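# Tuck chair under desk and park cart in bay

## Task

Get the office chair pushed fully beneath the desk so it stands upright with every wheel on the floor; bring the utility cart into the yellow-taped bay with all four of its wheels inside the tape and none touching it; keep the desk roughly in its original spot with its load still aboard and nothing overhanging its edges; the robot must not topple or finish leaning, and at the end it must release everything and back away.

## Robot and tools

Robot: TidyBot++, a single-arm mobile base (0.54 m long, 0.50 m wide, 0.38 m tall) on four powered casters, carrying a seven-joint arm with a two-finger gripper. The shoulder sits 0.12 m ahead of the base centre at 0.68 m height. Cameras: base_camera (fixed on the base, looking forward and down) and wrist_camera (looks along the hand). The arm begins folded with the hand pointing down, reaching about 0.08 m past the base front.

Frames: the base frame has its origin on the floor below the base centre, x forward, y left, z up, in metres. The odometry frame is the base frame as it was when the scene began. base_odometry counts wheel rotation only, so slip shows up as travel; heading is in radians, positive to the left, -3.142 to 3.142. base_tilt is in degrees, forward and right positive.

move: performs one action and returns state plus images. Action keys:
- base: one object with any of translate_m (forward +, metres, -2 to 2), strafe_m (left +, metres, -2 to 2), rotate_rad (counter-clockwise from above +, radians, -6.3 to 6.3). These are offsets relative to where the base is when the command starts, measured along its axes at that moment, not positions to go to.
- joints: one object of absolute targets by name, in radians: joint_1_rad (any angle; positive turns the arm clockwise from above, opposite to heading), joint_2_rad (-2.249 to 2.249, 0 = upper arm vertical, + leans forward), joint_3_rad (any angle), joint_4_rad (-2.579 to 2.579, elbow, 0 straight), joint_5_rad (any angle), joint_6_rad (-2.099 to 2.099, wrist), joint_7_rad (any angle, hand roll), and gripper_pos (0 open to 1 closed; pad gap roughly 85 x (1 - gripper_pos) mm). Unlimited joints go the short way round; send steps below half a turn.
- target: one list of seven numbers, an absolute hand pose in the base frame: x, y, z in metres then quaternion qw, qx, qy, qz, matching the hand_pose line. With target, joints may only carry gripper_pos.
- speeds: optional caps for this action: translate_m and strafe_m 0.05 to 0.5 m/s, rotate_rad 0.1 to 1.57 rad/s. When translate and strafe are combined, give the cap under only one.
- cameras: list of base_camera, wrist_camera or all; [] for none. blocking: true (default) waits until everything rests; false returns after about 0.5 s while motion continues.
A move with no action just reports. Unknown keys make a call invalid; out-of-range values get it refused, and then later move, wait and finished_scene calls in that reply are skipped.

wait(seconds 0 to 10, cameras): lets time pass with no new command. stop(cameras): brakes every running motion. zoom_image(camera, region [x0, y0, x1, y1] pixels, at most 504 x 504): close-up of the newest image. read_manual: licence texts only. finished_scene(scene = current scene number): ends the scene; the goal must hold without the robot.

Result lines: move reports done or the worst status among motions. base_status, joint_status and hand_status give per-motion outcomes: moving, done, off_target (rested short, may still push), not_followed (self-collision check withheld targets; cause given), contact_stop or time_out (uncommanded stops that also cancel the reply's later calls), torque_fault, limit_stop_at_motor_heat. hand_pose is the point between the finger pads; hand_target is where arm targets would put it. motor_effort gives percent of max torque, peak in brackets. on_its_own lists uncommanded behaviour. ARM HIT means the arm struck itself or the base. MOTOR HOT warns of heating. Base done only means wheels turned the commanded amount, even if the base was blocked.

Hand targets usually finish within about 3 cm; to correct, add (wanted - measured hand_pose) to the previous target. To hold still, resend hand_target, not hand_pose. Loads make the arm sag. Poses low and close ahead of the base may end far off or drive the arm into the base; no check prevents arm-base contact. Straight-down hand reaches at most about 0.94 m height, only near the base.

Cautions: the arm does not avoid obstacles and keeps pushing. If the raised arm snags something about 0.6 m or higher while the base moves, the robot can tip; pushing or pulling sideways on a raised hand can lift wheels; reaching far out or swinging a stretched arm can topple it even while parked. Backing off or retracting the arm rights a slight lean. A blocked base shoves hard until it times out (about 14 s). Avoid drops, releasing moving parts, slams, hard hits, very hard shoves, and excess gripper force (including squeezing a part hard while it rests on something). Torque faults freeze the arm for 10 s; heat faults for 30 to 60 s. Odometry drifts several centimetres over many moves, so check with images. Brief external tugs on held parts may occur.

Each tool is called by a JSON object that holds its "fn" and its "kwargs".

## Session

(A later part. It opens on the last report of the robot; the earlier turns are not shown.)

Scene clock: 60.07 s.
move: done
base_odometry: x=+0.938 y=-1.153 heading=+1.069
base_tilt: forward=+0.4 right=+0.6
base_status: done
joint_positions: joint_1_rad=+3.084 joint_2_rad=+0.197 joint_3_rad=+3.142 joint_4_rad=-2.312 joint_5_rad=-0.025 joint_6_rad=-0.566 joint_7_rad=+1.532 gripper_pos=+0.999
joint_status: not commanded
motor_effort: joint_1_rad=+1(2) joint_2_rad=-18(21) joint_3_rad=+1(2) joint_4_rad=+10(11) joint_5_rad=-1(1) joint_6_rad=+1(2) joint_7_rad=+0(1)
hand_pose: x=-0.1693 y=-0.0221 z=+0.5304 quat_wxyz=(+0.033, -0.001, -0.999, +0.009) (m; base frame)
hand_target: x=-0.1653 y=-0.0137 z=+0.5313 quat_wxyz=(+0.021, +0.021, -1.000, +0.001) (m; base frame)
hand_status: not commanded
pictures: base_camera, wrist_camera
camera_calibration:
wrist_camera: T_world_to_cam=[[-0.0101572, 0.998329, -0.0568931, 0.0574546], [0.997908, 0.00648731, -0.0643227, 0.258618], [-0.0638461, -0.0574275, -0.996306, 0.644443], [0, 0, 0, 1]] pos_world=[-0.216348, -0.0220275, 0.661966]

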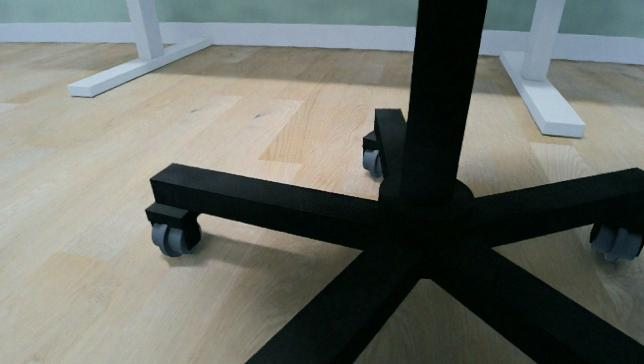

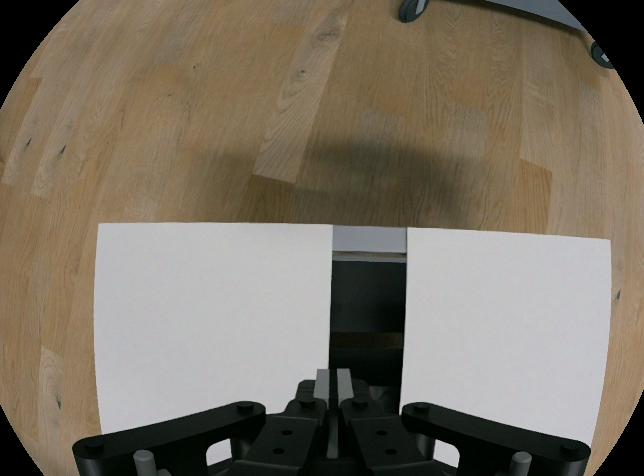

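{"fn": "move", "kwargs": {"base": {"translate_m":-0.06,"strafe_m":-0.16,"rotate_rad":0.1}, "cameras": []}}

{"fn": "move", "kwargs": {"base": {"translate_m":0.5}, "speeds": {"translate_m":0.15}, "cameras": ["base_camera"]}}

Scene clock: 61.57 s.
move: done
base_odometry: x=+1.049 y=-1.282 heading=+1.170
base_tilt: forward=+0.4 right=+0.6
base_status: done
joint_positions: joint_1_rad=+3.087 joint_2_rad=+0.199 joint_3_rad=+3.142 joint_4_rad=-2.309 joint_5_rad=-0.025 joint_6_rad=-0.566 joint_7_rad=+1.532 gripper_pos=+0.999
joint_status: not commanded
motor_effort: joint_1_rad=+1(3) joint_2_rad=-18(19) joint_3_rad=+1(2) joint_4_rad=+10(11) joint_5_rad=-1(2) joint_6_rad=+1(2) joint_7_rad=+0(1)
hand_pose: x=-0.1704 y=-0.0213 z=+0.5303 quat_wxyz=(+0.033, -0.002, -0.999, +0.009) (m; base frame)
hand_target: x=-0.1653 y=-0.0137 z=+0.5313 quat_wxyz=(+0.021, +0.021, -1.000, +0.001) (m; base frame)
hand_status: not commanded
pictures: none
No camera images: "cameras" was empty.

Scene clock: 65.53 s.
move: done
base_odometry: x=+1.245 y=-0.822 heading=+1.170
base_tilt: forward=+0.5 right=+0.6
base_status: done
joint_positions: joint_1_rad=+3.087 joint_2_rad=+0.199 joint_3_rad=+3.142 joint_4_rad=-2.308 joint_5_rad=-0.025 joint_6_rad=-0.570 joint_7_rad=+1.532 gripper_pos=+0.999
joint_status: not commanded
motor_effort: joint_1_rad=+1(2) joint_2_rad=-18(21) joint_3_rad=+0(1) joint_4_rad=+9(12) joint_5_rad=-1(1) joint_6_rad=+1(2) joint_7_rad=+0(1)
hand_pose: x=-0.1699 y=-0.0213 z=+0.5305 quat_wxyz=(+0.032, -0.002, -0.999, +0.009) (m; base frame)
hand_target: x=-0.1653 y=-0.0137 z=+0.5313 quat_wxyz=(+0.021, +0.021, -1.000, +0.001) (m; base frame)
hand_status: not commanded
pictures: base_camera

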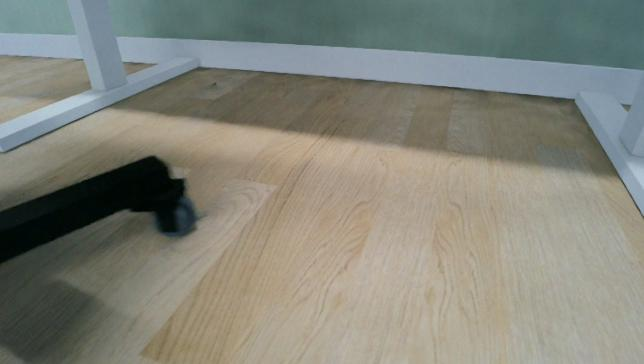

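{"fn": "move", "kwargs": {"base": {"translate_m":-0.4,"rotate_rad":0.3}, "cameras": []}}

{"fn": "move", "kwargs": {"joints": {"joint_1_rad":0,"joint_2_rad":-0.6,"joint_4_rad":-2.45,"joint_6_rad":0}}}

Scene clock: 67.87 s.
move: done
base_odometry: x=+1.088 y=-1.190 heading=+1.470
base_tilt: forward=+0.5 right=+0.6
base_status: done
joint_positions: joint_1_rad=+3.087 joint_2_rad=+0.202 joint_3_rad=+3.142 joint_4_rad=-2.306 joint_5_rad=-0.025 joint_6_rad=-0.570 joint_7_rad=+1.532 gripper_pos=+0.999
joint_status: not commanded
motor_effort: joint_1_rad=+0(2) joint_2_rad=-18(21) joint_3_rad=+0(1) joint_4_rad=+10(12) joint_5_rad=-1(1) joint_6_rad=+1(2) joint_7_rad=-1(1)
hand_pose: x=-0.1708 y=-0.0213 z=+0.5301 quat_wxyz=(+0.032, -0.002, -0.999, +0.008) (m; base frame)
hand_target: x=-0.1653 y=-0.0137 z=+0.5313 quat_wxyz=(+0.021, +0.021, -1.000, +0.001) (m; base frame)
hand_status: not commanded
pictures: none
No camera images: "cameras" was empty.

Scene clock: 71.77 s.
move: done
base_odometry: x=+1.088 y=-1.190 heading=+1.470
base_tilt: forward=+0.5 right=+0.6
base_status: not commanded
joint_positions: joint_1_rad=+0.024 joint_2_rad=-0.588 joint_3_rad=+3.142 joint_4_rad=-2.432 joint_5_rad=-0.025 joint_6_rad=-0.033 joint_7_rad=+1.532 gripper_pos=+0.999
joint_status: all done
motor_effort: joint_1_rad=+1(2) joint_2_rad=+0(19) joint_3_rad=+1(2) joint_4_rad=+20(21) joint_5_rad=-1(1) joint_6_rad=+8(10) joint_7_rad=+0(1)
hand_pose: x=+0.4851 y=-0.0073 z=+0.8532 quat_wxyz=(-0.012, +0.806, -0.035, +0.591) (m; base frame)
hand_target: x=+0.4828 y=+0.0020 z=+0.8566 quat_wxyz=(+0.000, +0.799, +0.000, +0.602) (m; base frame)
hand_status: not commanded
pictures: base_camera, wrist_camera
camera_calibration:
wrist_camera: T_world_to_cam=[[-0.00157267, -0.9979, -0.0647496, 0.055634], [-0.301725, 0.0622055, -0.951364, 1.01391], [0.953394, 0.0180404, -0.301189, -0.0772526], [0, 0, 0, 1]] pos_world=[0.37966, -0.00615966, 0.944927]

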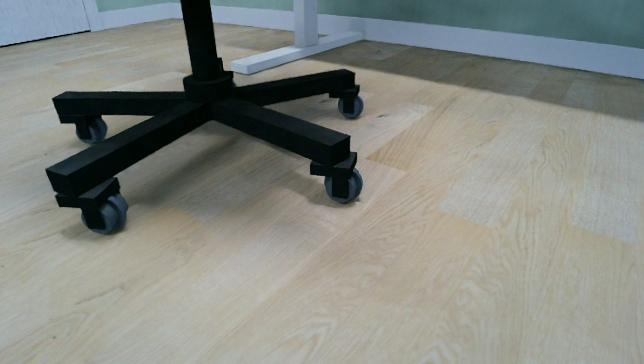

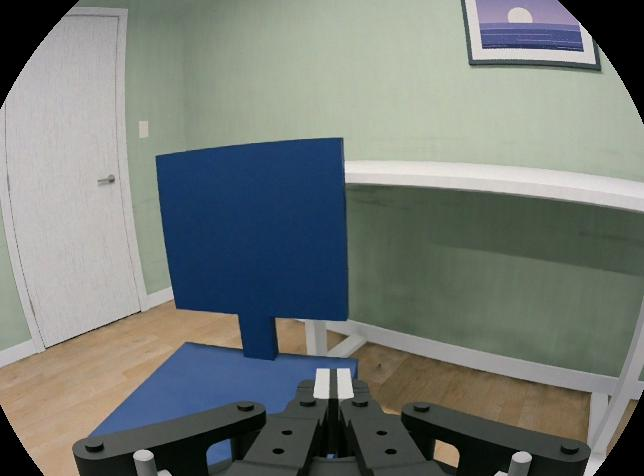

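{"fn": "move", "kwargs": {"joints": {"joint_2_rad":1.15,"joint_4_rad":-0.955,"joint_6_rad":0.53}, "base": {"translate_m":-0.25,"strafe_m":0.31}}}

{"fn": "move", "kwargs": {"base": {"translate_m":0.6}, "speeds": {"translate_m":0.15}}}

Scene clock: 75.73 s.
move: done
base_odometry: x=+0.755 y=-1.408 heading=+1.471
base_tilt: forward=+0.5 right=+0.6
base_status: done
joint_positions: joint_1_rad=+0.015 joint_2_rad=+1.151 joint_3_rad=+3.140 joint_4_rad=-0.977 joint_5_rad=-0.025 joint_6_rad=+0.497 joint_7_rad=+1.532 gripper_pos=+0.999
joint_status: all done
motor_effort: joint_1_rad=+0(3) joint_2_rad=-56(58) joint_3_rad=+0(2) joint_4_rad=+18(21) joint_5_rad=-1(1) joint_6_rad=+8(10) joint_7_rad=+0(1)
hand_pose: x=+1.0807 y=-0.0164 z=+0.6686 quat_wxyz=(-0.012, +0.727, -0.032, +0.686) (m; base frame)
hand_target: x=+1.0849 y=+0.0020 z=+0.6923 quat_wxyz=(-0.001, +0.709, -0.001, +0.706) (m; base frame)
hand_status: not commanded
pictures: base_camera, wrist_camera
camera_calibration:
wrist_camera: T_world_to_cam=[[0.0108296, -0.998444, -0.0547041, 0.0154168], [-0.0601942, 0.0539571, -0.996727, 0.787755], [0.998128, 0.0140871, -0.0595162, -0.910526], [0, 0, 0, 1]] pos_world=[0.956073, -0.0142855, 0.731829]

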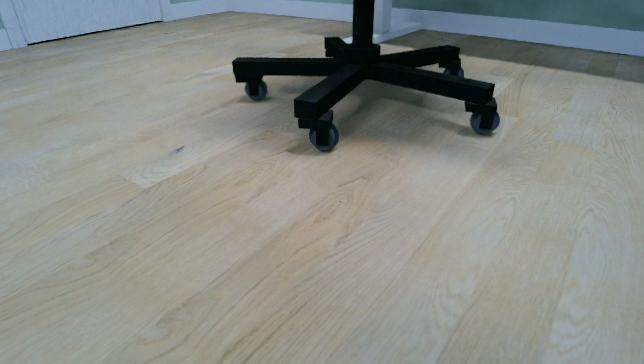

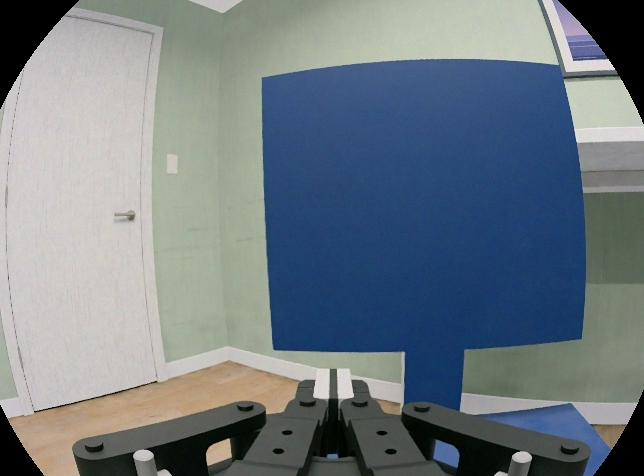

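Scene clock: 80.40 s.
move: done
base_odometry: x=+0.815 y=-0.811 heading=+1.471
base_tilt: forward=+0.6 right=+0.5
base_status: done
joint_positions: joint_1_rad=+0.014 joint_2_rad=+1.150 joint_3_rad=+3.140 joint_4_rad=-0.971 joint_5_rad=-0.025 joint_6_rad=+0.502 joint_7_rad=+1.532 gripper_pos=+0.999
joint_status: not commanded
motor_effort: joint_1_rad=+1(5) joint_2_rad=-56(57) joint_3_rad=+0(2) joint_4_rad=+18(28) joint_5_rad=-1(1) joint_6_rad=+8(9) joint_7_rad=-1(1)
hand_pose: x=+1.0818 y=-0.0153 z=+0.6743 quat_wxyz=(-0.012, +0.723, -0.031, +0.690) (m; base frame)
hand_target: x=+1.0849 y=+0.0020 z=+0.6923 quat_wxyz=(-0.001, +0.709, -0.001, +0.706) (m; base frame)
hand_status: not commanded
pictures: base_camera, wrist_camera
camera_calibration:
wrist_camera: T_world_to_cam=[[0.0125515, -0.998446, -0.0542916, 0.0146826], [-0.0487812, 0.0536198, -0.997369, 0.781524], [0.998731, 0.0151669, -0.0480324, -0.919752], [0, 0, 0, 1]] pos_world=[0.956524, -0.0132955, 0.736087]

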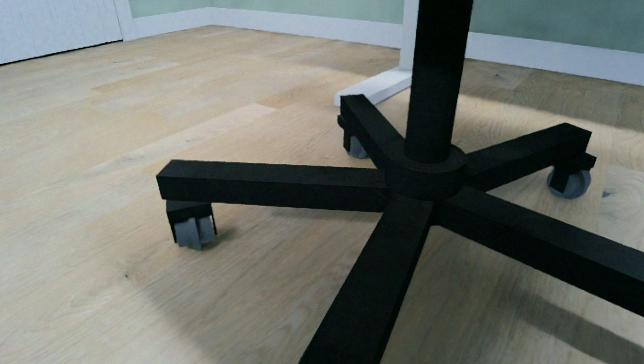

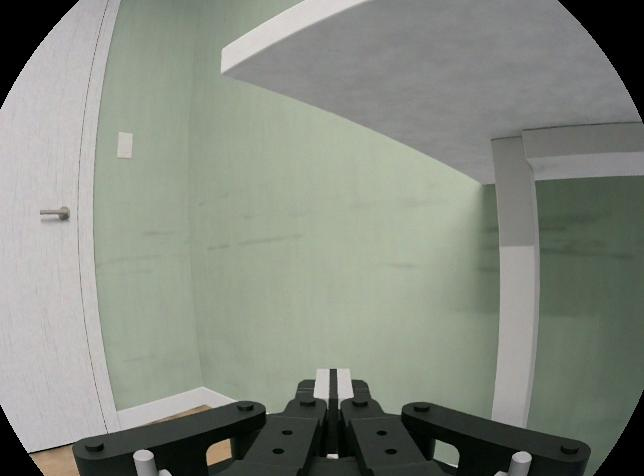

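{"fn": "move", "kwargs": {"base": {"translate_m":-0.55}, "cameras": ["wrist_camera"]}}

{"fn": "move", "kwargs": {"joints": {"joint_2_rad":-0.6,"joint_4_rad":-2.45,"joint_6_rad":0}}}

Scene clock: 83.17 s.
move: done
base_odometry: x=+0.760 y=-1.358 heading=+1.472
base_tilt: forward=+0.5 right=+0.6
base_status: done
joint_positions: joint_1_rad=+0.012 joint_2_rad=+1.151 joint_3_rad=+3.140 joint_4_rad=-0.969 joint_5_rad=-0.025 joint_6_rad=+0.503 joint_7_rad=+1.532 gripper_pos=+0.999
joint_status: not commanded
motor_effort: joint_1_rad=+0(6) joint_2_rad=-56(60) joint_3_rad=+0(2) joint_4_rad=+18(20) joint_5_rad=-1(1) joint_6_rad=+9(9) joint_7_rad=+0(1)
hand_pose: x=+1.0822 y=-0.0136 z=+0.6744 quat_wxyz=(-0.013, +0.723, -0.031, +0.690) (m; base frame)
hand_target: x=+1.0849 y=+0.0020 z=+0.6923 quat_wxyz=(-0.001, +0.709, -0.001, +0.706) (m; base frame)
hand_status: not commanded
pictures: wrist_camera
camera_calibration:
wrist_camera: T_world_to_cam=[[0.0144008, -0.998424, -0.0542398, 0.0143606], [-0.047348, 0.0535037, -0.997444, 0.780077], [0.998775, 0.0169321, -0.0465028, -0.921189], [0, 0, 0, 1]] pos_world=[0.956788, -0.0118013, 0.736024]

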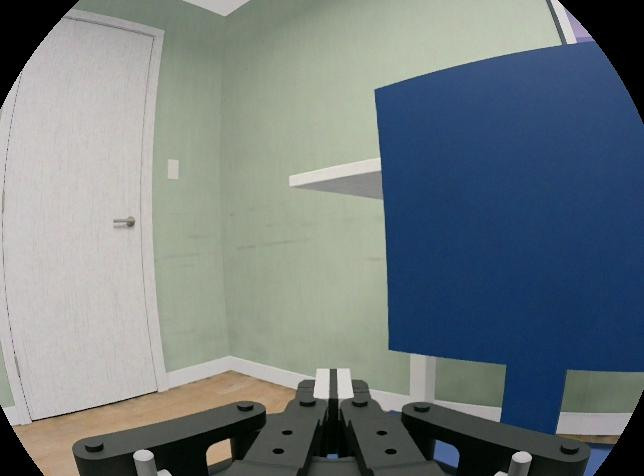

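Scene clock: 86.10 s.
move: done
base_odometry: x=+0.760 y=-1.358 heading=+1.472
base_tilt: forward=+0.5 right=+0.6
base_status: not commanded
joint_positions: joint_1_rad=+0.012 joint_2_rad=-0.592 joint_3_rad=+3.140 joint_4_rad=-2.435 joint_5_rad=-0.025 joint_6_rad=+0.049 joint_7_rad=+1.532 gripper_pos=+0.999
joint_status: all done
motor_effort: joint_1_rad=+0(1) joint_2_rad=+0(59) joint_3_rad=+1(2) joint_4_rad=+20(21) joint_5_rad=-1(1) joint_6_rad=+8(10) joint_7_rad=+0(1)
hand_pose: x=+0.4906 y=-0.0030 z=+0.8781 quat_wxyz=(-0.016, +0.781, -0.029, +0.624) (m; base frame)
hand_target: x=+0.4828 y=+0.0020 z=+0.8567 quat_wxyz=(+0.000, +0.799, +0.000, +0.602) (m; base frame)
hand_status: not commanded
pictures: base_camera, wrist_camera
camera_calibration:
wrist_camera: T_world_to_cam=[[0.0150378, -0.997997, -0.0614432, 0.0504764], [-0.221036, 0.0566119, -0.973621, 1.01889], [0.97515, 0.0282222, -0.219742, -0.157278], [0, 0, 0, 1]] pos_world=[0.377822, -0.00286741, 0.960555]

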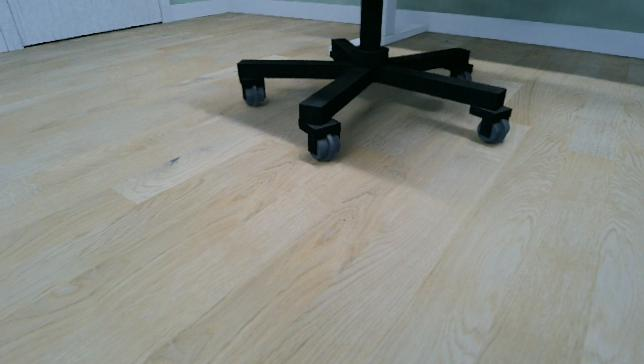

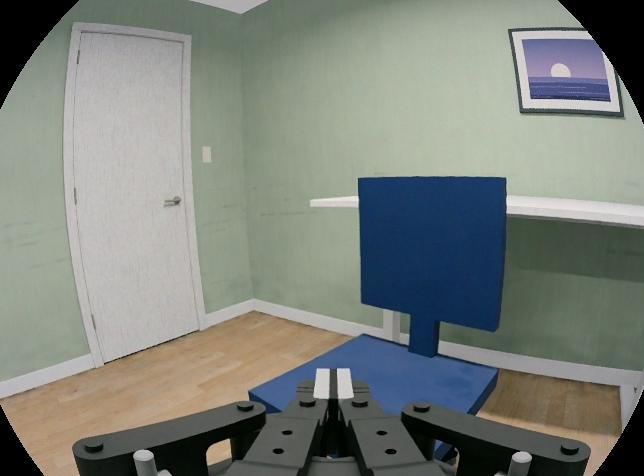

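{"fn": "move", "kwargs": {"joints": {"joint_2_rad":1.15,"joint_4_rad":-0.955,"joint_6_rad":0.53}, "base": {"strafe_m":-0.17}, "cameras": []}}

{"fn": "move", "kwargs": {"base": {"translate_m":0.58}, "speeds": {"translate_m":0.15}}}

Scene clock: 89.87 s.
move: done
base_odometry: x=+0.929 y=-1.375 heading=+1.471
base_tilt: forward=+0.5 right=+0.5
base_status: done
joint_positions: joint_1_rad=+0.012 joint_2_rad=+1.152 joint_3_rad=+3.141 joint_4_rad=-0.976 joint_5_rad=-0.025 joint_6_rad=+0.498 joint_7_rad=+1.532 gripper_pos=+0.999
joint_status: all done
motor_effort: joint_1_rad=+0(2) joint_2_rad=-56(59) joint_3_rad=+0(4) joint_4_rad=+19(22) joint_5_rad=-1(1) joint_6_rad=+9(10) joint_7_rad=+0(1)
hand_pose: x=+1.0809 y=-0.0138 z=+0.6688 quat_wxyz=(-0.013, +0.727, -0.031, +0.686) (m; base frame)
hand_target: x=+1.0849 y=+0.0020 z=+0.6923 quat_wxyz=(-0.001, +0.709, -0.001, +0.706) (m; base frame)
hand_status: not commanded
pictures: none
No camera images: "cameras" was empty.

Scene clock: 94.40 s.
move: done
base_odometry: x=+0.987 y=-0.798 heading=+1.471
base_tilt: forward=+0.6 right=+0.6
base_status: done
joint_positions: joint_1_rad=-0.017 joint_2_rad=+1.152 joint_3_rad=+3.129 joint_4_rad=-0.971 joint_5_rad=-0.023 joint_6_rad=+0.501 joint_7_rad=+1.532 gripper_pos=+0.999
joint_status: not commanded
motor_effort: joint_1_rad=+1(13) joint_2_rad=-56(58) joint_3_rad=-1(5) joint_4_rad=+18(25) joint_5_rad=-1(4) joint_6_rad=+9(9) joint_7_rad=+0(1)
hand_pose: x=+1.0816 y=+0.0199 z=+0.6723 quat_wxyz=(-0.028, +0.725, -0.021, +0.688) (m; base frame)
hand_target: x=+1.0849 y=+0.0020 z=+0.6923 quat_wxyz=(-0.001, +0.709, -0.001, +0.706) (m; base frame)
hand_status: not commanded
pictures: base_camera, wrist_camera
camera_calibration:
wrist_camera: T_world_to_cam=[[0.049429, -0.996755, -0.0635357, 0.0160159], [-0.0537194, 0.0608682, -0.996699, 0.782366], [0.997332, 0.0526789, -0.0505364, -0.917711], [0, 0, 0, 1]] pos_world=[0.9565, 0.0166867, 0.734424]

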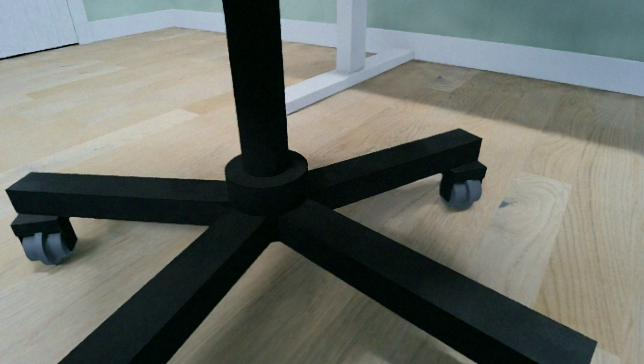

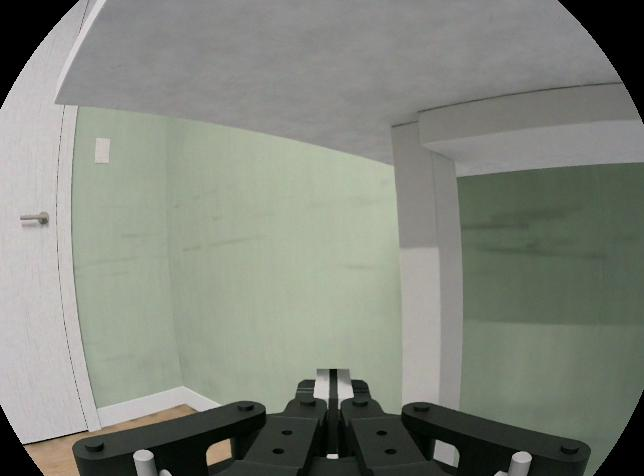

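{"fn": "move", "kwargs": {"base": {"strafe_m":-0.22}, "speeds": {"strafe_m":0.12}}}

{"fn": "move", "kwargs": {"base": {"translate_m":-0.6,"strafe_m":0.05}}}

Scene clock: 98.93 s.
move: done
base_odometry: x=+1.205 y=-0.820 heading=+1.471
base_tilt: forward=+0.5 right=+0.5
base_status: done
joint_positions: joint_1_rad=-0.152 joint_2_rad=+1.151 joint_3_rad=+3.104 joint_4_rad=-0.969 joint_5_rad=-0.023 joint_6_rad=+0.503 joint_7_rad=+1.532 gripper_pos=+0.999
joint_status: not commanded
motor_effort: joint_1_rad=+31(35) joint_2_rad=-54(60) joint_3_rad=+8(8) joint_4_rad=+21(21) joint_5_rad=+0(2) joint_6_rad=+8(9) joint_7_rad=+0(1)
hand_pose: x=+1.0689 y=+0.1587 z=+0.6751 quat_wxyz=(-0.086, +0.723, +0.024, +0.685) (m; base frame)
hand_target: x=+1.0849 y=+0.0020 z=+0.6923 quat_wxyz=(-0.001, +0.709, -0.001, +0.706) (m; base frame)
hand_status: not commanded
pictures: base_camera, wrist_camera
camera_calibration:
wrist_camera: T_world_to_cam=[[0.192596, -0.9775, -0.086026, 0.0142353], [-0.0612849, 0.075514, -0.99526, 0.780808], [0.979362, 0.196955, -0.0453623, -0.919408], [0, 0, 0, 1]] pos_world=[0.945544, 0.136035, 0.736625]

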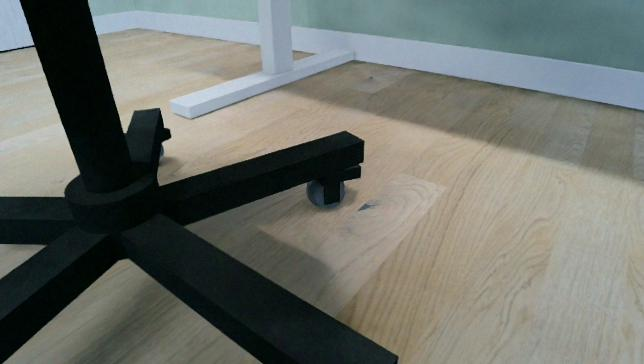

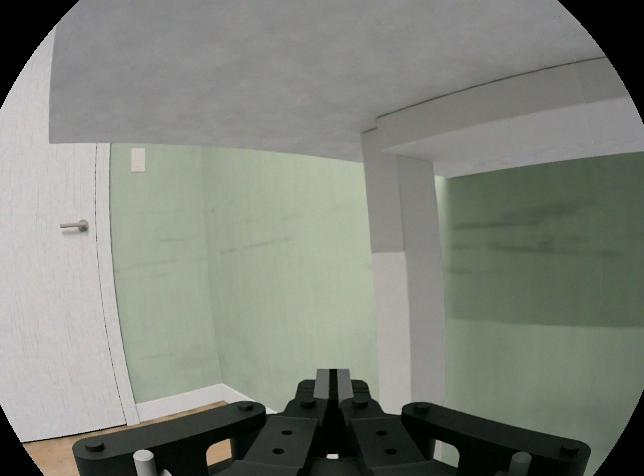

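Scene clock: 101.47 s.
move: done
base_odometry: x=+1.096 y=-1.412 heading=+1.470
base_tilt: forward=+0.5 right=+0.5
base_status: done
joint_positions: joint_1_rad=-0.011 joint_2_rad=+1.159 joint_3_rad=+3.131 joint_4_rad=-0.950 joint_5_rad=-0.015 joint_6_rad=+0.507 joint_7_rad=+1.534 gripper_pos=+0.999
joint_status: not commanded
motor_effort: joint_1_rad=+1(29) joint_2_rad=-56(66) joint_3_rad=+0(6) joint_4_rad=+19(20) joint_5_rad=-1(7) joint_6_rad=+8(12) joint_7_rad=-1(2)
hand_pose: x=+1.0854 y=+0.0134 z=+0.6793 quat_wxyz=(-0.023, +0.718, -0.018, +0.695) (m; base frame)
hand_target: x=+1.0849 y=+0.0020 z=+0.6923 quat_wxyz=(-0.001, +0.709, -0.001, +0.706) (m; base frame)
hand_status: not commanded
pictures: base_camera, wrist_camera
camera_calibration:
wrist_camera: T_world_to_cam=[[0.0464883, -0.997566, -0.0519763, 0.0051397], [-0.033848, 0.0504295, -0.998154, 0.769529], [0.998345, 0.0481617, -0.0314212, -0.93484], [0, 0, 0, 1]] pos_world=[0.959101, 0.0113437, 0.739002]

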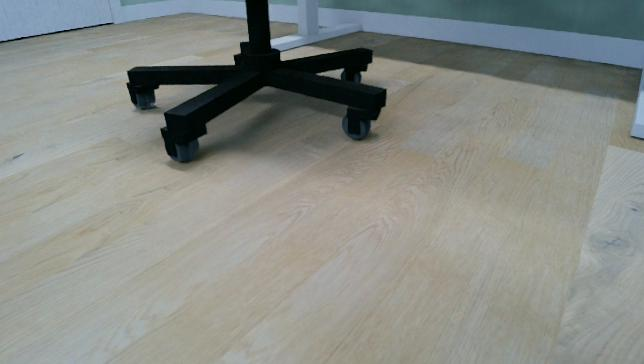

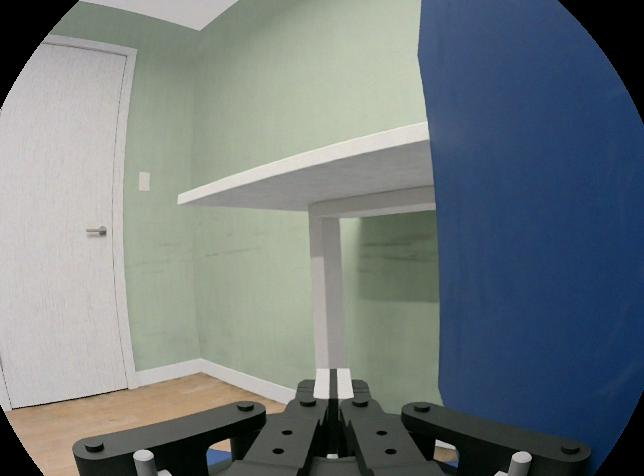

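{"fn": "move", "kwargs": {"joints": {"joint_1_rad":0,"joint_3_rad":3.14,"joint_2_rad":-0.6,"joint_4_rad":-2.45,"joint_6_rad":0}, "cameras": ["wrist_camera"]}}

Scene clock: 104.47 s.
move: done
base_odometry: x=+1.096 y=-1.412 heading=+1.470
base_tilt: forward=+0.5 right=+0.6
base_status: not commanded
joint_positions: joint_1_rad=-0.007 joint_2_rad=-0.592 joint_3_rad=+3.135 joint_4_rad=-2.435 joint_5_rad=-0.015 joint_6_rad=+0.049 joint_7_rad=+1.534 gripper_pos=+0.999
joint_status: all done
motor_effort: joint_1_rad=+1(7) joint_2_rad=+1(60) joint_3_rad=+1(3) joint_4_rad=+20(22) joint_5_rad=-1(2) joint_6_rad=+8(11) joint_7_rad=+0(1)
hand_pose: x=+0.4905 y=+0.0064 z=+0.8779 quat_wxyz=(-0.018, +0.781, -0.015, +0.624) (m; base frame)
hand_target: x=+0.4828 y=+0.0020 z=+0.8566 quat_wxyz=(+0.000, +0.799, +0.000, +0.602) (m; base frame)
hand_status: not commanded
pictures: wrist_camera
camera_calibration:
wrist_camera: T_world_to_cam=[[0.0414615, -0.998009, -0.0475342, 0.0347451], [-0.22252, 0.0371567, -0.97422, 1.01958], [0.974046, 0.0509699, -0.220536, -0.15639], [0, 0, 0, 1]] pos_world=[0.377766, 0.00476284, 0.960456]

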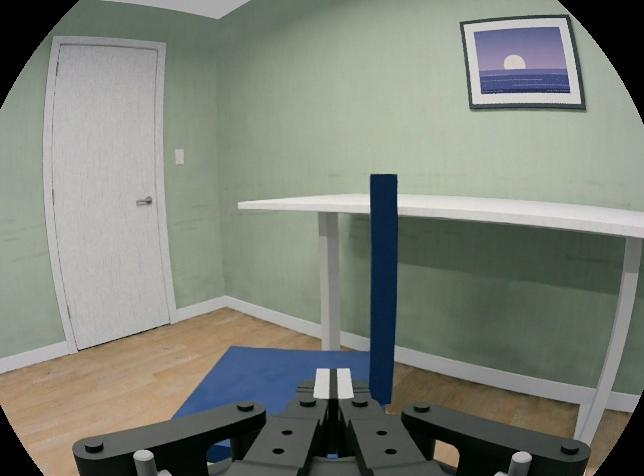

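{"fn": "move", "kwargs": {"joints": {"joint_2_rad":0.667,"joint_4_rad":-2.5,"joint_6_rad":1.62,"gripper_pos":0}, "base": {"strafe_m":-0.09,"translate_m":0.25}}}

Scene clock: 107.53 s.
move: done
base_odometry: x=+1.211 y=-1.172 heading=+1.470
base_tilt: forward=+0.6 right=+0.6
base_status: done
joint_positions: joint_1_rad=-0.007 joint_2_rad=+0.661 joint_3_rad=+3.135 joint_4_rad=-2.481 joint_5_rad=-0.015 joint_6_rad=+1.587 joint_7_rad=+1.534 gripper_pos=+0.000
joint_status: all done
motor_effort: joint_1_rad=+1(2) joint_2_rad=-29(31) joint_3_rad=+0(2) joint_4_rad=+5(21) joint_5_rad=-1(3) joint_6_rad=+8(10) joint_7_rad=+0(1)
hand_pose: x=+0.6885 y=+0.0036 z=+0.7045 quat_wxyz=(-0.014, +0.701, -0.015, +0.713) (m; base frame)
hand_target: x=+0.6825 y=+0.0020 z=+0.7056 quat_wxyz=(-0.001, +0.699, +0.000, +0.715) (m; base frame)
hand_status: not commanded
pictures: base_camera, wrist_camera
camera_calibration:
wrist_camera: T_world_to_cam=[[0.0383452, -0.998759, -0.0317758, 0.00654154], [0.0138897, 0.0323289, -0.999381, 0.749751], [0.999168, 0.0378801, 0.0151121, -0.570624], [0, 0, 0, 1]] pos_world=[0.559485, 0.00391011, 0.758118]

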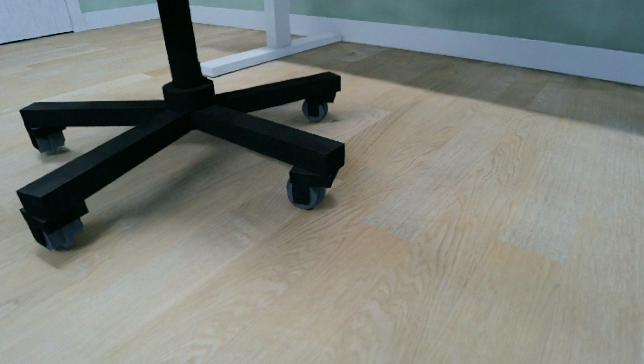

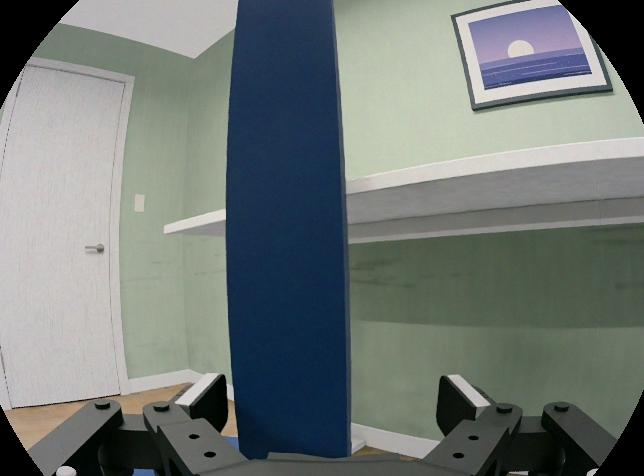

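{"fn": "move", "kwargs": {"base": {"strafe_m":0.022}, "cameras": []}}

{"fn": "move", "kwargs": {"base": {"translate_m":0.075}, "speeds": {"translate_m":0.08}, "cameras": ["wrist_camera"]}}

{"fn": "move", "kwargs": {"joints": {"gripper_pos":0.5}, "cameras": ["wrist_camera"]}}

Scene clock: 108.47 s.
move: done
base_odometry: x=+1.189 y=-1.170 heading=+1.469
base_tilt: forward=+0.5 right=+0.5
base_status: done
joint_positions: joint_1_rad=-0.006 joint_2_rad=+0.661 joint_3_rad=+3.135 joint_4_rad=-2.481 joint_5_rad=-0.015 joint_6_rad=+1.589 joint_7_rad=+1.534 gripper_pos=+0.000
joint_status: not commanded
motor_effort: joint_1_rad=+1(2) joint_2_rad=-29(30) joint_3_rad=+0(2) joint_4_rad=+5(5) joint_5_rad=-1(2) joint_6_rad=+9(9) joint_7_rad=+0(0)
hand_pose: x=+0.6882 y=+0.0033 z=+0.7047 quat_wxyz=(-0.013, +0.701, -0.015, +0.713) (m; base frame)
hand_target: x=+0.6825 y=+0.0020 z=+0.7056 quat_wxyz=(-0.001, +0.699, +0.000, +0.715) (m; base frame)
hand_status: not commanded
pictures: none
No camera images: "cameras" was empty.

Scene clock: 109.93 s.
move: done
base_odometry: x=+1.196 y=-1.095 heading=+1.470
base_tilt: forward=+0.6 right=+0.5
base_status: done
joint_positions: joint_1_rad=+0.015 joint_2_rad=+0.665 joint_3_rad=+3.153 joint_4_rad=-2.503 joint_5_rad=-0.015 joint_6_rad=+1.599 joint_7_rad=+1.534 gripper_pos=+0.000
joint_status: not commanded
motor_effort: joint_1_rad=-3(7) joint_2_rad=-28(30) joint_3_rad=-3(5) joint_4_rad=+5(10) joint_5_rad=+2(5) joint_6_rad=+8(9) joint_7_rad=-1(1)
hand_pose: x=+0.6814 y=-0.0170 z=+0.6994 quat_wxyz=(+0.004, +0.706, -0.024, +0.708) (m; base frame)
hand_target: x=+0.6825 y=+0.0020 z=+0.7056 quat_wxyz=(-0.001, +0.699, +0.000, +0.715) (m; base frame)
hand_status: not commanded
pictures: wrist_camera
camera_calibration:
wrist_camera: T_world_to_cam=[[0.00098143, -0.999787, -0.020606, 0.00369744], [0.00145019, 0.0206075, -0.999787, 0.754029], [0.999998, 0.000951338, 0.0014701, -0.554371], [0, 0, 0, 1]] pos_world=[0.553273, -0.0113146, 0.75476]

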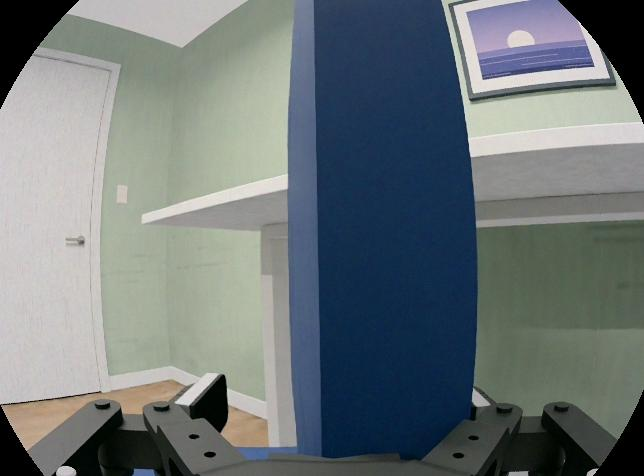

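Scene clock: 110.97 s.
move: done
base_odometry: x=+1.196 y=-1.095 heading=+1.470
base_tilt: forward=+0.5 right=+0.6
base_status: not commanded
joint_positions: joint_1_rad=+0.023 joint_2_rad=+0.657 joint_3_rad=+3.158 joint_4_rad=-2.534 joint_5_rad=+0.007 joint_6_rad=+1.612 joint_7_rad=+1.539 gripper_pos=+0.497
joint_status: all done
motor_effort: joint_1_rad=-4(11) joint_2_rad=-26(29) joint_3_rad=-3(7) joint_4_rad=+12(14) joint_5_rad=+0(8) joint_6_rad=+7(9) joint_7_rad=-2(3)
hand_pose: x=+0.6716 y=-0.0158 z=+0.6983 quat_wxyz=(+0.002, +0.710, -0.018, +0.704) (m; base frame)
hand_target: x=+0.6825 y=+0.0020 z=+0.7056 quat_wxyz=(-0.001, +0.699, +0.000, +0.715) (m; base frame)
hand_status: not commanded
pictures: wrist_camera
camera_calibration:
wrist_camera: T_world_to_cam=[[0.0121485, -0.999824, -0.0142629, -0.00702362], [-0.00987134, 0.0141433, -0.999851, 0.760386], [0.999877, 0.0122875, -0.00969779, -0.536447], [0, 0, 0, 1]] pos_world=[0.543973, -0.0111852, 0.75497]

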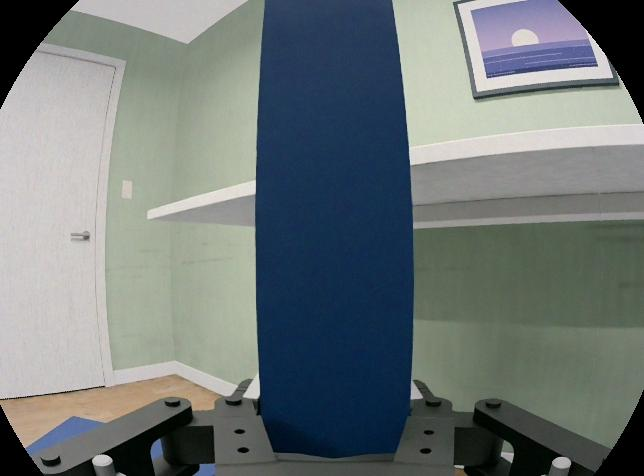

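{"fn": "move", "kwargs": {"base": {"translate_m":0.02}, "joints": {"gripper_pos":0.7}, "cameras": ["wrist_camera"]}}

Scene clock: 111.90 s.
move: off_target
base_odometry: x=+1.198 y=-1.076 heading=+1.470
base_tilt: forward=+0.5 right=+0.6
base_status: done
joint_positions: joint_1_rad=+0.009 joint_2_rad=+0.656 joint_3_rad=+3.152 joint_4_rad=-2.553 joint_5_rad=+0.015 joint_6_rad=+1.628 joint_7_rad=+1.546 gripper_pos=+0.523
joint_status: gripper_pos off_target (ended at +0.523, target +0.700)
motor_effort: joint_1_rad=+2(4) joint_2_rad=-26(27) joint_3_rad=-1(3) joint_4_rad=+11(20) joint_5_rad=-4(8) joint_6_rad=+9(9) joint_7_rad=-5(6)
hand_pose: x=+0.6658 y=-0.0032 z=+0.6982 quat_wxyz=(-0.006, +0.711, -0.008, +0.703) (m; base frame)
hand_target: x=+0.6825 y=+0.0020 z=+0.7056 quat_wxyz=(-0.001, +0.699, +0.000, +0.715) (m; base frame)
hand_status: not commanded
pictures: wrist_camera
camera_calibration:
wrist_camera: T_world_to_cam=[[0.0383872, -0.999193, -0.0118632, -0.0135123], [-0.0121513, 0.0114043, -0.999861, 0.761649], [0.999189, 0.038526, -0.0117037, -0.528916], [0, 0, 0, 1]] pos_world=[0.538261, -0.00181042, 0.755192]

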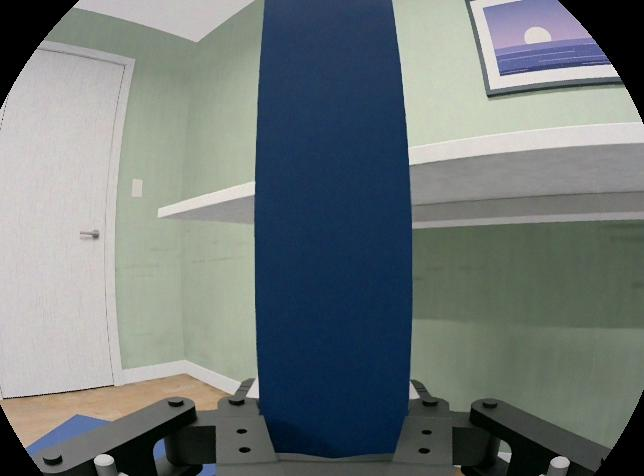

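{"fn": "move", "kwargs": {"base": {"translate_m":-0.188,"strafe_m":0.772,"rotate_rad":-0.76}, "speeds": {"strafe_m":0.22,"rotate_rad":0.22}}}

{"fn": "move", "kwargs": {"base": {"translate_m":0.091,"strafe_m":0.724,"rotate_rad":-0.76}, "speeds": {"strafe_m":0.22,"rotate_rad":0.22}}}

Scene clock: 116.60 s.
move: done
base_odometry: x=+0.411 y=-1.185 heading=+0.708
base_tilt: forward=+0.5 right=+0.6
base_status: done
joint_positions: joint_1_rad=+0.019 joint_2_rad=+0.689 joint_3_rad=+3.152 joint_4_rad=-2.479 joint_5_rad=-0.037 joint_6_rad=+1.620 joint_7_rad=+1.552 gripper_pos=+0.545
joint_status: not commanded
motor_effort: joint_1_rad=-7(8) joint_2_rad=-33(37) joint_3_rad=-4(5) joint_4_rad=+2(13) joint_5_rad=+9(11) joint_6_rad=+12(15) joint_7_rad=+3(7)
hand_pose: x=+0.6890 y=-0.0253 z=+0.6993 quat_wxyz=(+0.019, +0.698, -0.026, +0.715) (m; base frame)
hand_target: x=+0.6825 y=+0.0020 z=+0.7056 quat_wxyz=(-0.001, +0.699, +0.000, +0.715) (m; base frame)
hand_status: not commanded
pictures: base_camera, wrist_camera
camera_calibration:
wrist_camera: T_world_to_cam=[[-0.0231841, -0.99973, -0.00157665, -0.0013129], [0.0213128, 0.00108246, -0.999772, 0.739906], [0.999504, -0.0232124, 0.021282, -0.576025], [0, 0, 0, 1]] pos_world=[0.559939, -0.0154844, 0.751995]

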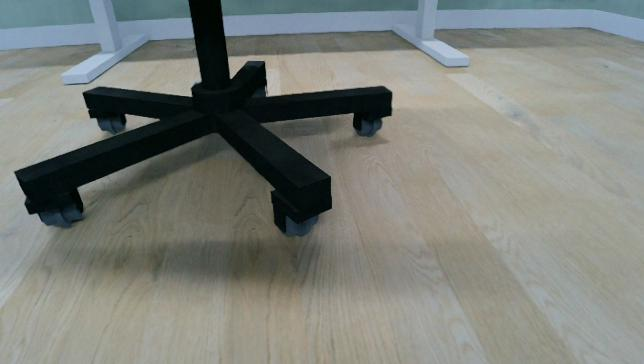

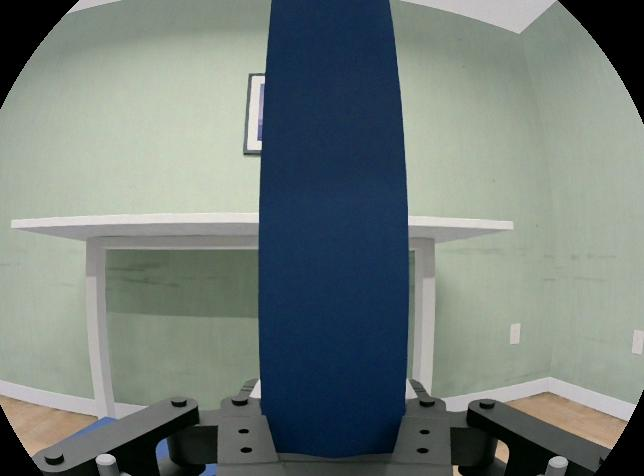

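Scene clock: 120.67 s.
move: done
base_odometry: x=+0.009 y=-0.576 heading=-0.052
base_tilt: forward=+0.5 right=+0.6
base_status: done
joint_positions: joint_1_rad=+0.029 joint_2_rad=+0.688 joint_3_rad=+3.158 joint_4_rad=-2.478 joint_5_rad=-0.037 joint_6_rad=+1.615 joint_7_rad=+1.555 gripper_pos=+0.561
joint_status: not commanded
motor_effort: joint_1_rad=-6(13) joint_2_rad=-33(36) joint_3_rad=-3(7) joint_4_rad=+0(12) joint_5_rad=+7(11) joint_6_rad=+13(16) joint_7_rad=+2(5)
hand_pose: x=+0.6889 y=-0.0341 z=+0.6991 quat_wxyz=(+0.027, +0.699, -0.029, +0.714) (m; base frame)
hand_target: x=+0.6825 y=+0.0020 z=+0.7056 quat_wxyz=(-0.001, +0.699, +0.000, +0.715) (m; base frame)
hand_status: not commanded
pictures: base_camera, wrist_camera
camera_calibration:
wrist_camera: T_world_to_cam=[[-0.0387774, -0.999237, 0.00465942, -0.00374046], [0.0186196, -0.00538468, -0.999812, 0.741319], [0.999074, -0.0386834, 0.0188142, -0.574633], [0, 0, 0, 1]] pos_world=[0.560153, -0.0219746, 0.752008]

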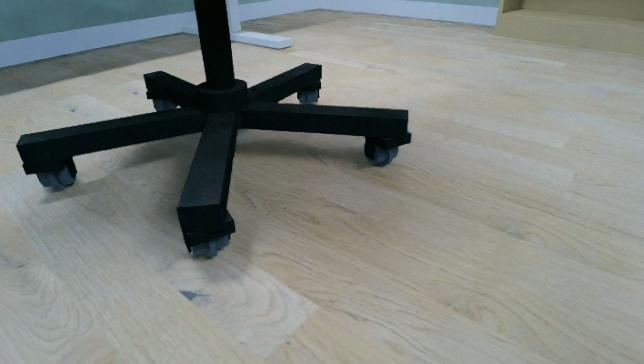

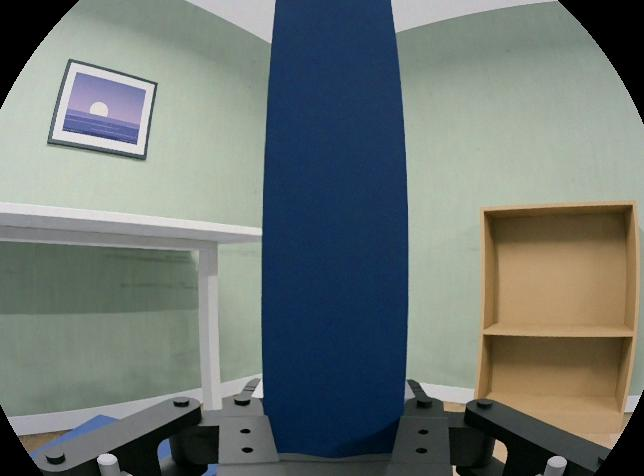

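{"fn": "move", "kwargs": {"base": {"translate_m":0.136,"strafe_m":0.687,"rotate_rad":-0.77}, "speeds": {"strafe_m":0.22,"rotate_rad":0.22}, "cameras": []}}

{"fn": "move", "kwargs": {"base": {"strafe_m":0.35}, "speeds": {"strafe_m":0.2}}}

Scene clock: 124.83 s.
move: done
base_odometry: x=+0.181 y=+0.103 heading=-0.822
base_tilt: forward=+0.6 right=+0.6
base_status: done
joint_positions: joint_1_rad=+0.008 joint_2_rad=+0.689 joint_3_rad=+3.150 joint_4_rad=-2.478 joint_5_rad=-0.032 joint_6_rad=+1.617 joint_7_rad=+1.556 gripper_pos=+0.569
joint_status: not commanded
motor_effort: joint_1_rad=+0(12) joint_2_rad=-34(36) joint_3_rad=-2(7) joint_4_rad=+2(13) joint_5_rad=+2(11) joint_6_rad=+13(16) joint_7_rad=-2(5)
hand_pose: x=+0.6894 y=-0.0168 z=+0.6986 quat_wxyz=(+0.013, +0.699, -0.019, +0.714) (m; base frame)
hand_target: x=+0.6825 y=+0.0020 z=+0.7056 quat_wxyz=(-0.001, +0.699, +0.000, +0.715) (m; base frame)
hand_status: not commanded
pictures: none
No camera images: "cameras" was empty.

Scene clock: 127.50 s.
move: done
base_odometry: x=+0.437 y=+0.342 heading=-0.822
base_tilt: forward=+0.5 right=+0.5
base_status: done
joint_positions: joint_1_rad=+0.110 joint_2_rad=+0.675 joint_3_rad=+3.207 joint_4_rad=-2.512 joint_5_rad=-0.171 joint_6_rad=+1.615 joint_7_rad=+1.537 gripper_pos=+0.569
joint_status: not commanded
motor_effort: joint_1_rad=-19(31) joint_2_rad=-30(34) joint_3_rad=-10(16) joint_4_rad=+4(12) joint_5_rad=+19(31) joint_6_rad=+12(16) joint_7_rad=+5(13)
hand_pose: x=+0.6597 y=-0.1394 z=+0.6987 quat_wxyz=(+0.122, +0.695, -0.111, +0.699) (m; base frame)
hand_target: x=+0.6825 y=+0.0020 z=+0.7056 quat_wxyz=(-0.001, +0.699, +0.000, +0.715) (m; base frame)
hand_status: not commanded
pictures: base_camera, wrist_camera
camera_calibration:
wrist_camera: T_world_to_cam=[[-0.287339, -0.957548, 0.0232057, 0.0468033], [-0.00124384, -0.0238543, -0.999715, 0.751417], [0.957828, -0.287286, 0.00566324, -0.547841], [0, 0, 0, 1]] pos_world=[0.53912, -0.0946461, 0.75322]

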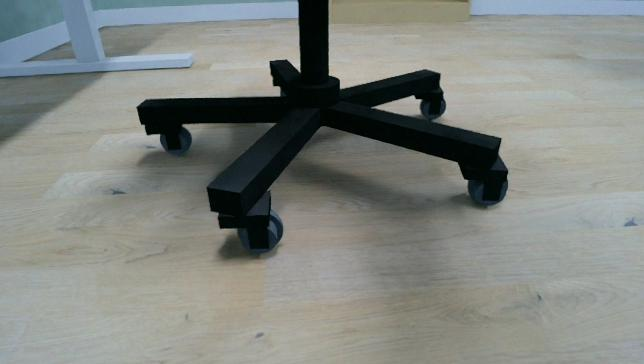

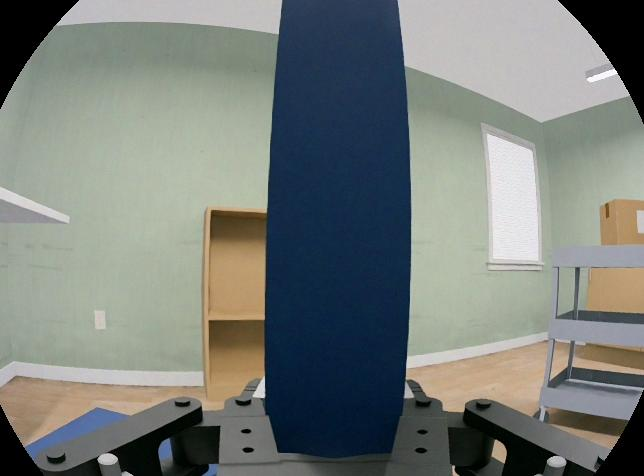

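{"fn": "move", "kwargs": {"base": {"rotate_rad":0.15,"strafe_m":-0.15}, "speeds": {"strafe_m":0.12}}}

{"fn": "wait", "kwargs": {"seconds": 1, "cameras": ["wrist_camera"]}}

Scene clock: 129.50 s.
move: done
base_odometry: x=+0.327 y=+0.239 heading=-0.671
base_tilt: forward=+0.5 right=+0.5
base_status: done
joint_positions: joint_1_rad=+0.081 joint_2_rad=+0.682 joint_3_rad=+3.199 joint_4_rad=-2.495 joint_5_rad=-0.142 joint_6_rad=+1.614 joint_7_rad=+1.535 gripper_pos=+0.570
joint_status: not commanded
motor_effort: joint_1_rad=-14(30) joint_2_rad=-33(34) joint_3_rad=-10(16) joint_4_rad=+2(8) joint_5_rad=+16(31) joint_6_rad=+11(15) joint_7_rad=-2(11)
hand_pose: x=+0.6722 y=-0.1119 z=+0.6987 quat_wxyz=(+0.096, +0.696, -0.091, +0.706) (m; base frame)
hand_target: x=+0.6825 y=+0.0020 z=+0.7056 quat_wxyz=(-0.001, +0.699, +0.000, +0.715) (m; base frame)
hand_status: not commanded
pictures: base_camera, wrist_camera
camera_calibration:
wrist_camera: T_world_to_cam=[[-0.224061, -0.974473, 0.0141209, 0.0386616], [0.00897065, -0.0165509, -0.999823, 0.746122], [0.974534, -0.223895, 0.0124501, -0.560782], [0, 0, 0, 1]] pos_world=[0.548471, -0.0755327, 0.752426]

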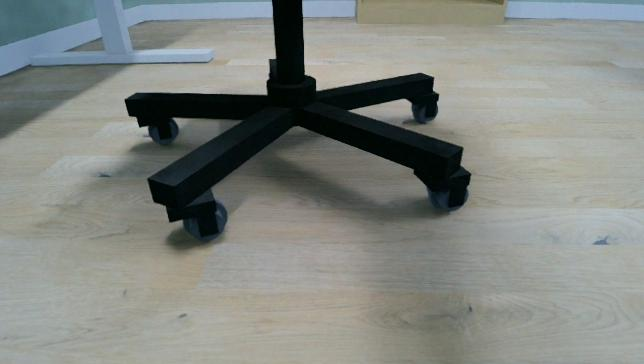

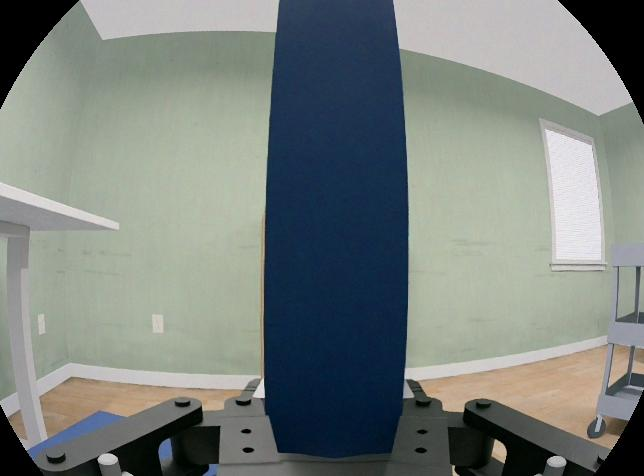

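Scene clock: 130.50 s.
base_odometry: x=+0.327 y=+0.239 heading=-0.671
base_tilt: forward=+0.5 right=+0.6
base_status: done
joint_positions: joint_1_rad=+0.081 joint_2_rad=+0.682 joint_3_rad=+3.199 joint_4_rad=-2.495 joint_5_rad=-0.142 joint_6_rad=+1.614 joint_7_rad=+1.535 gripper_pos=+0.570
joint_status: not commanded
motor_effort: joint_1_rad=-15(30) joint_2_rad=-33(34) joint_3_rad=-10(16) joint_4_rad=+2(8) joint_5_rad=+15(31) joint_6_rad=+12(15) joint_7_rad=-1(11)
hand_pose: x=+0.6722 y=-0.1119 z=+0.6987 quat_wxyz=(+0.096, +0.696, -0.091, +0.706) (m; base frame)
hand_target: x=+0.6825 y=+0.0020 z=+0.7056 quat_wxyz=(-0.001, +0.699, +0.000, +0.715) (m; base frame)
hand_status: not commanded
wait: 1.00 s; at rest by 0.27 s
pictures: wrist_camera
camera_calibration:
wrist_camera: T_world_to_cam=[[-0.224061, -0.974473, 0.0141209, 0.0386616], [0.00897065, -0.0165509, -0.999823, 0.746122], [0.974534, -0.223895, 0.0124501, -0.560782], [0, 0, 0, 1]] pos_world=[0.548471, -0.0755327, 0.752426]

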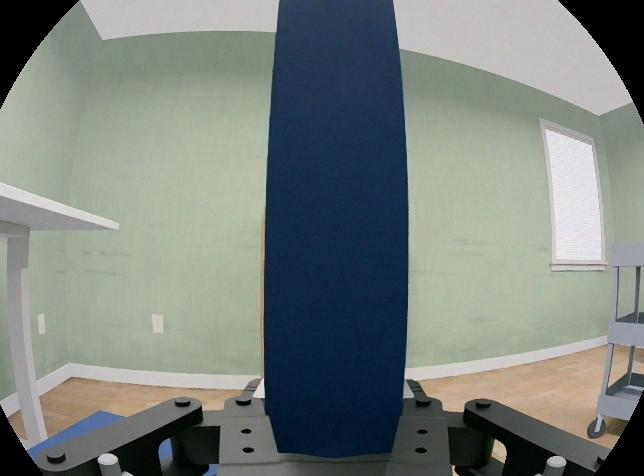

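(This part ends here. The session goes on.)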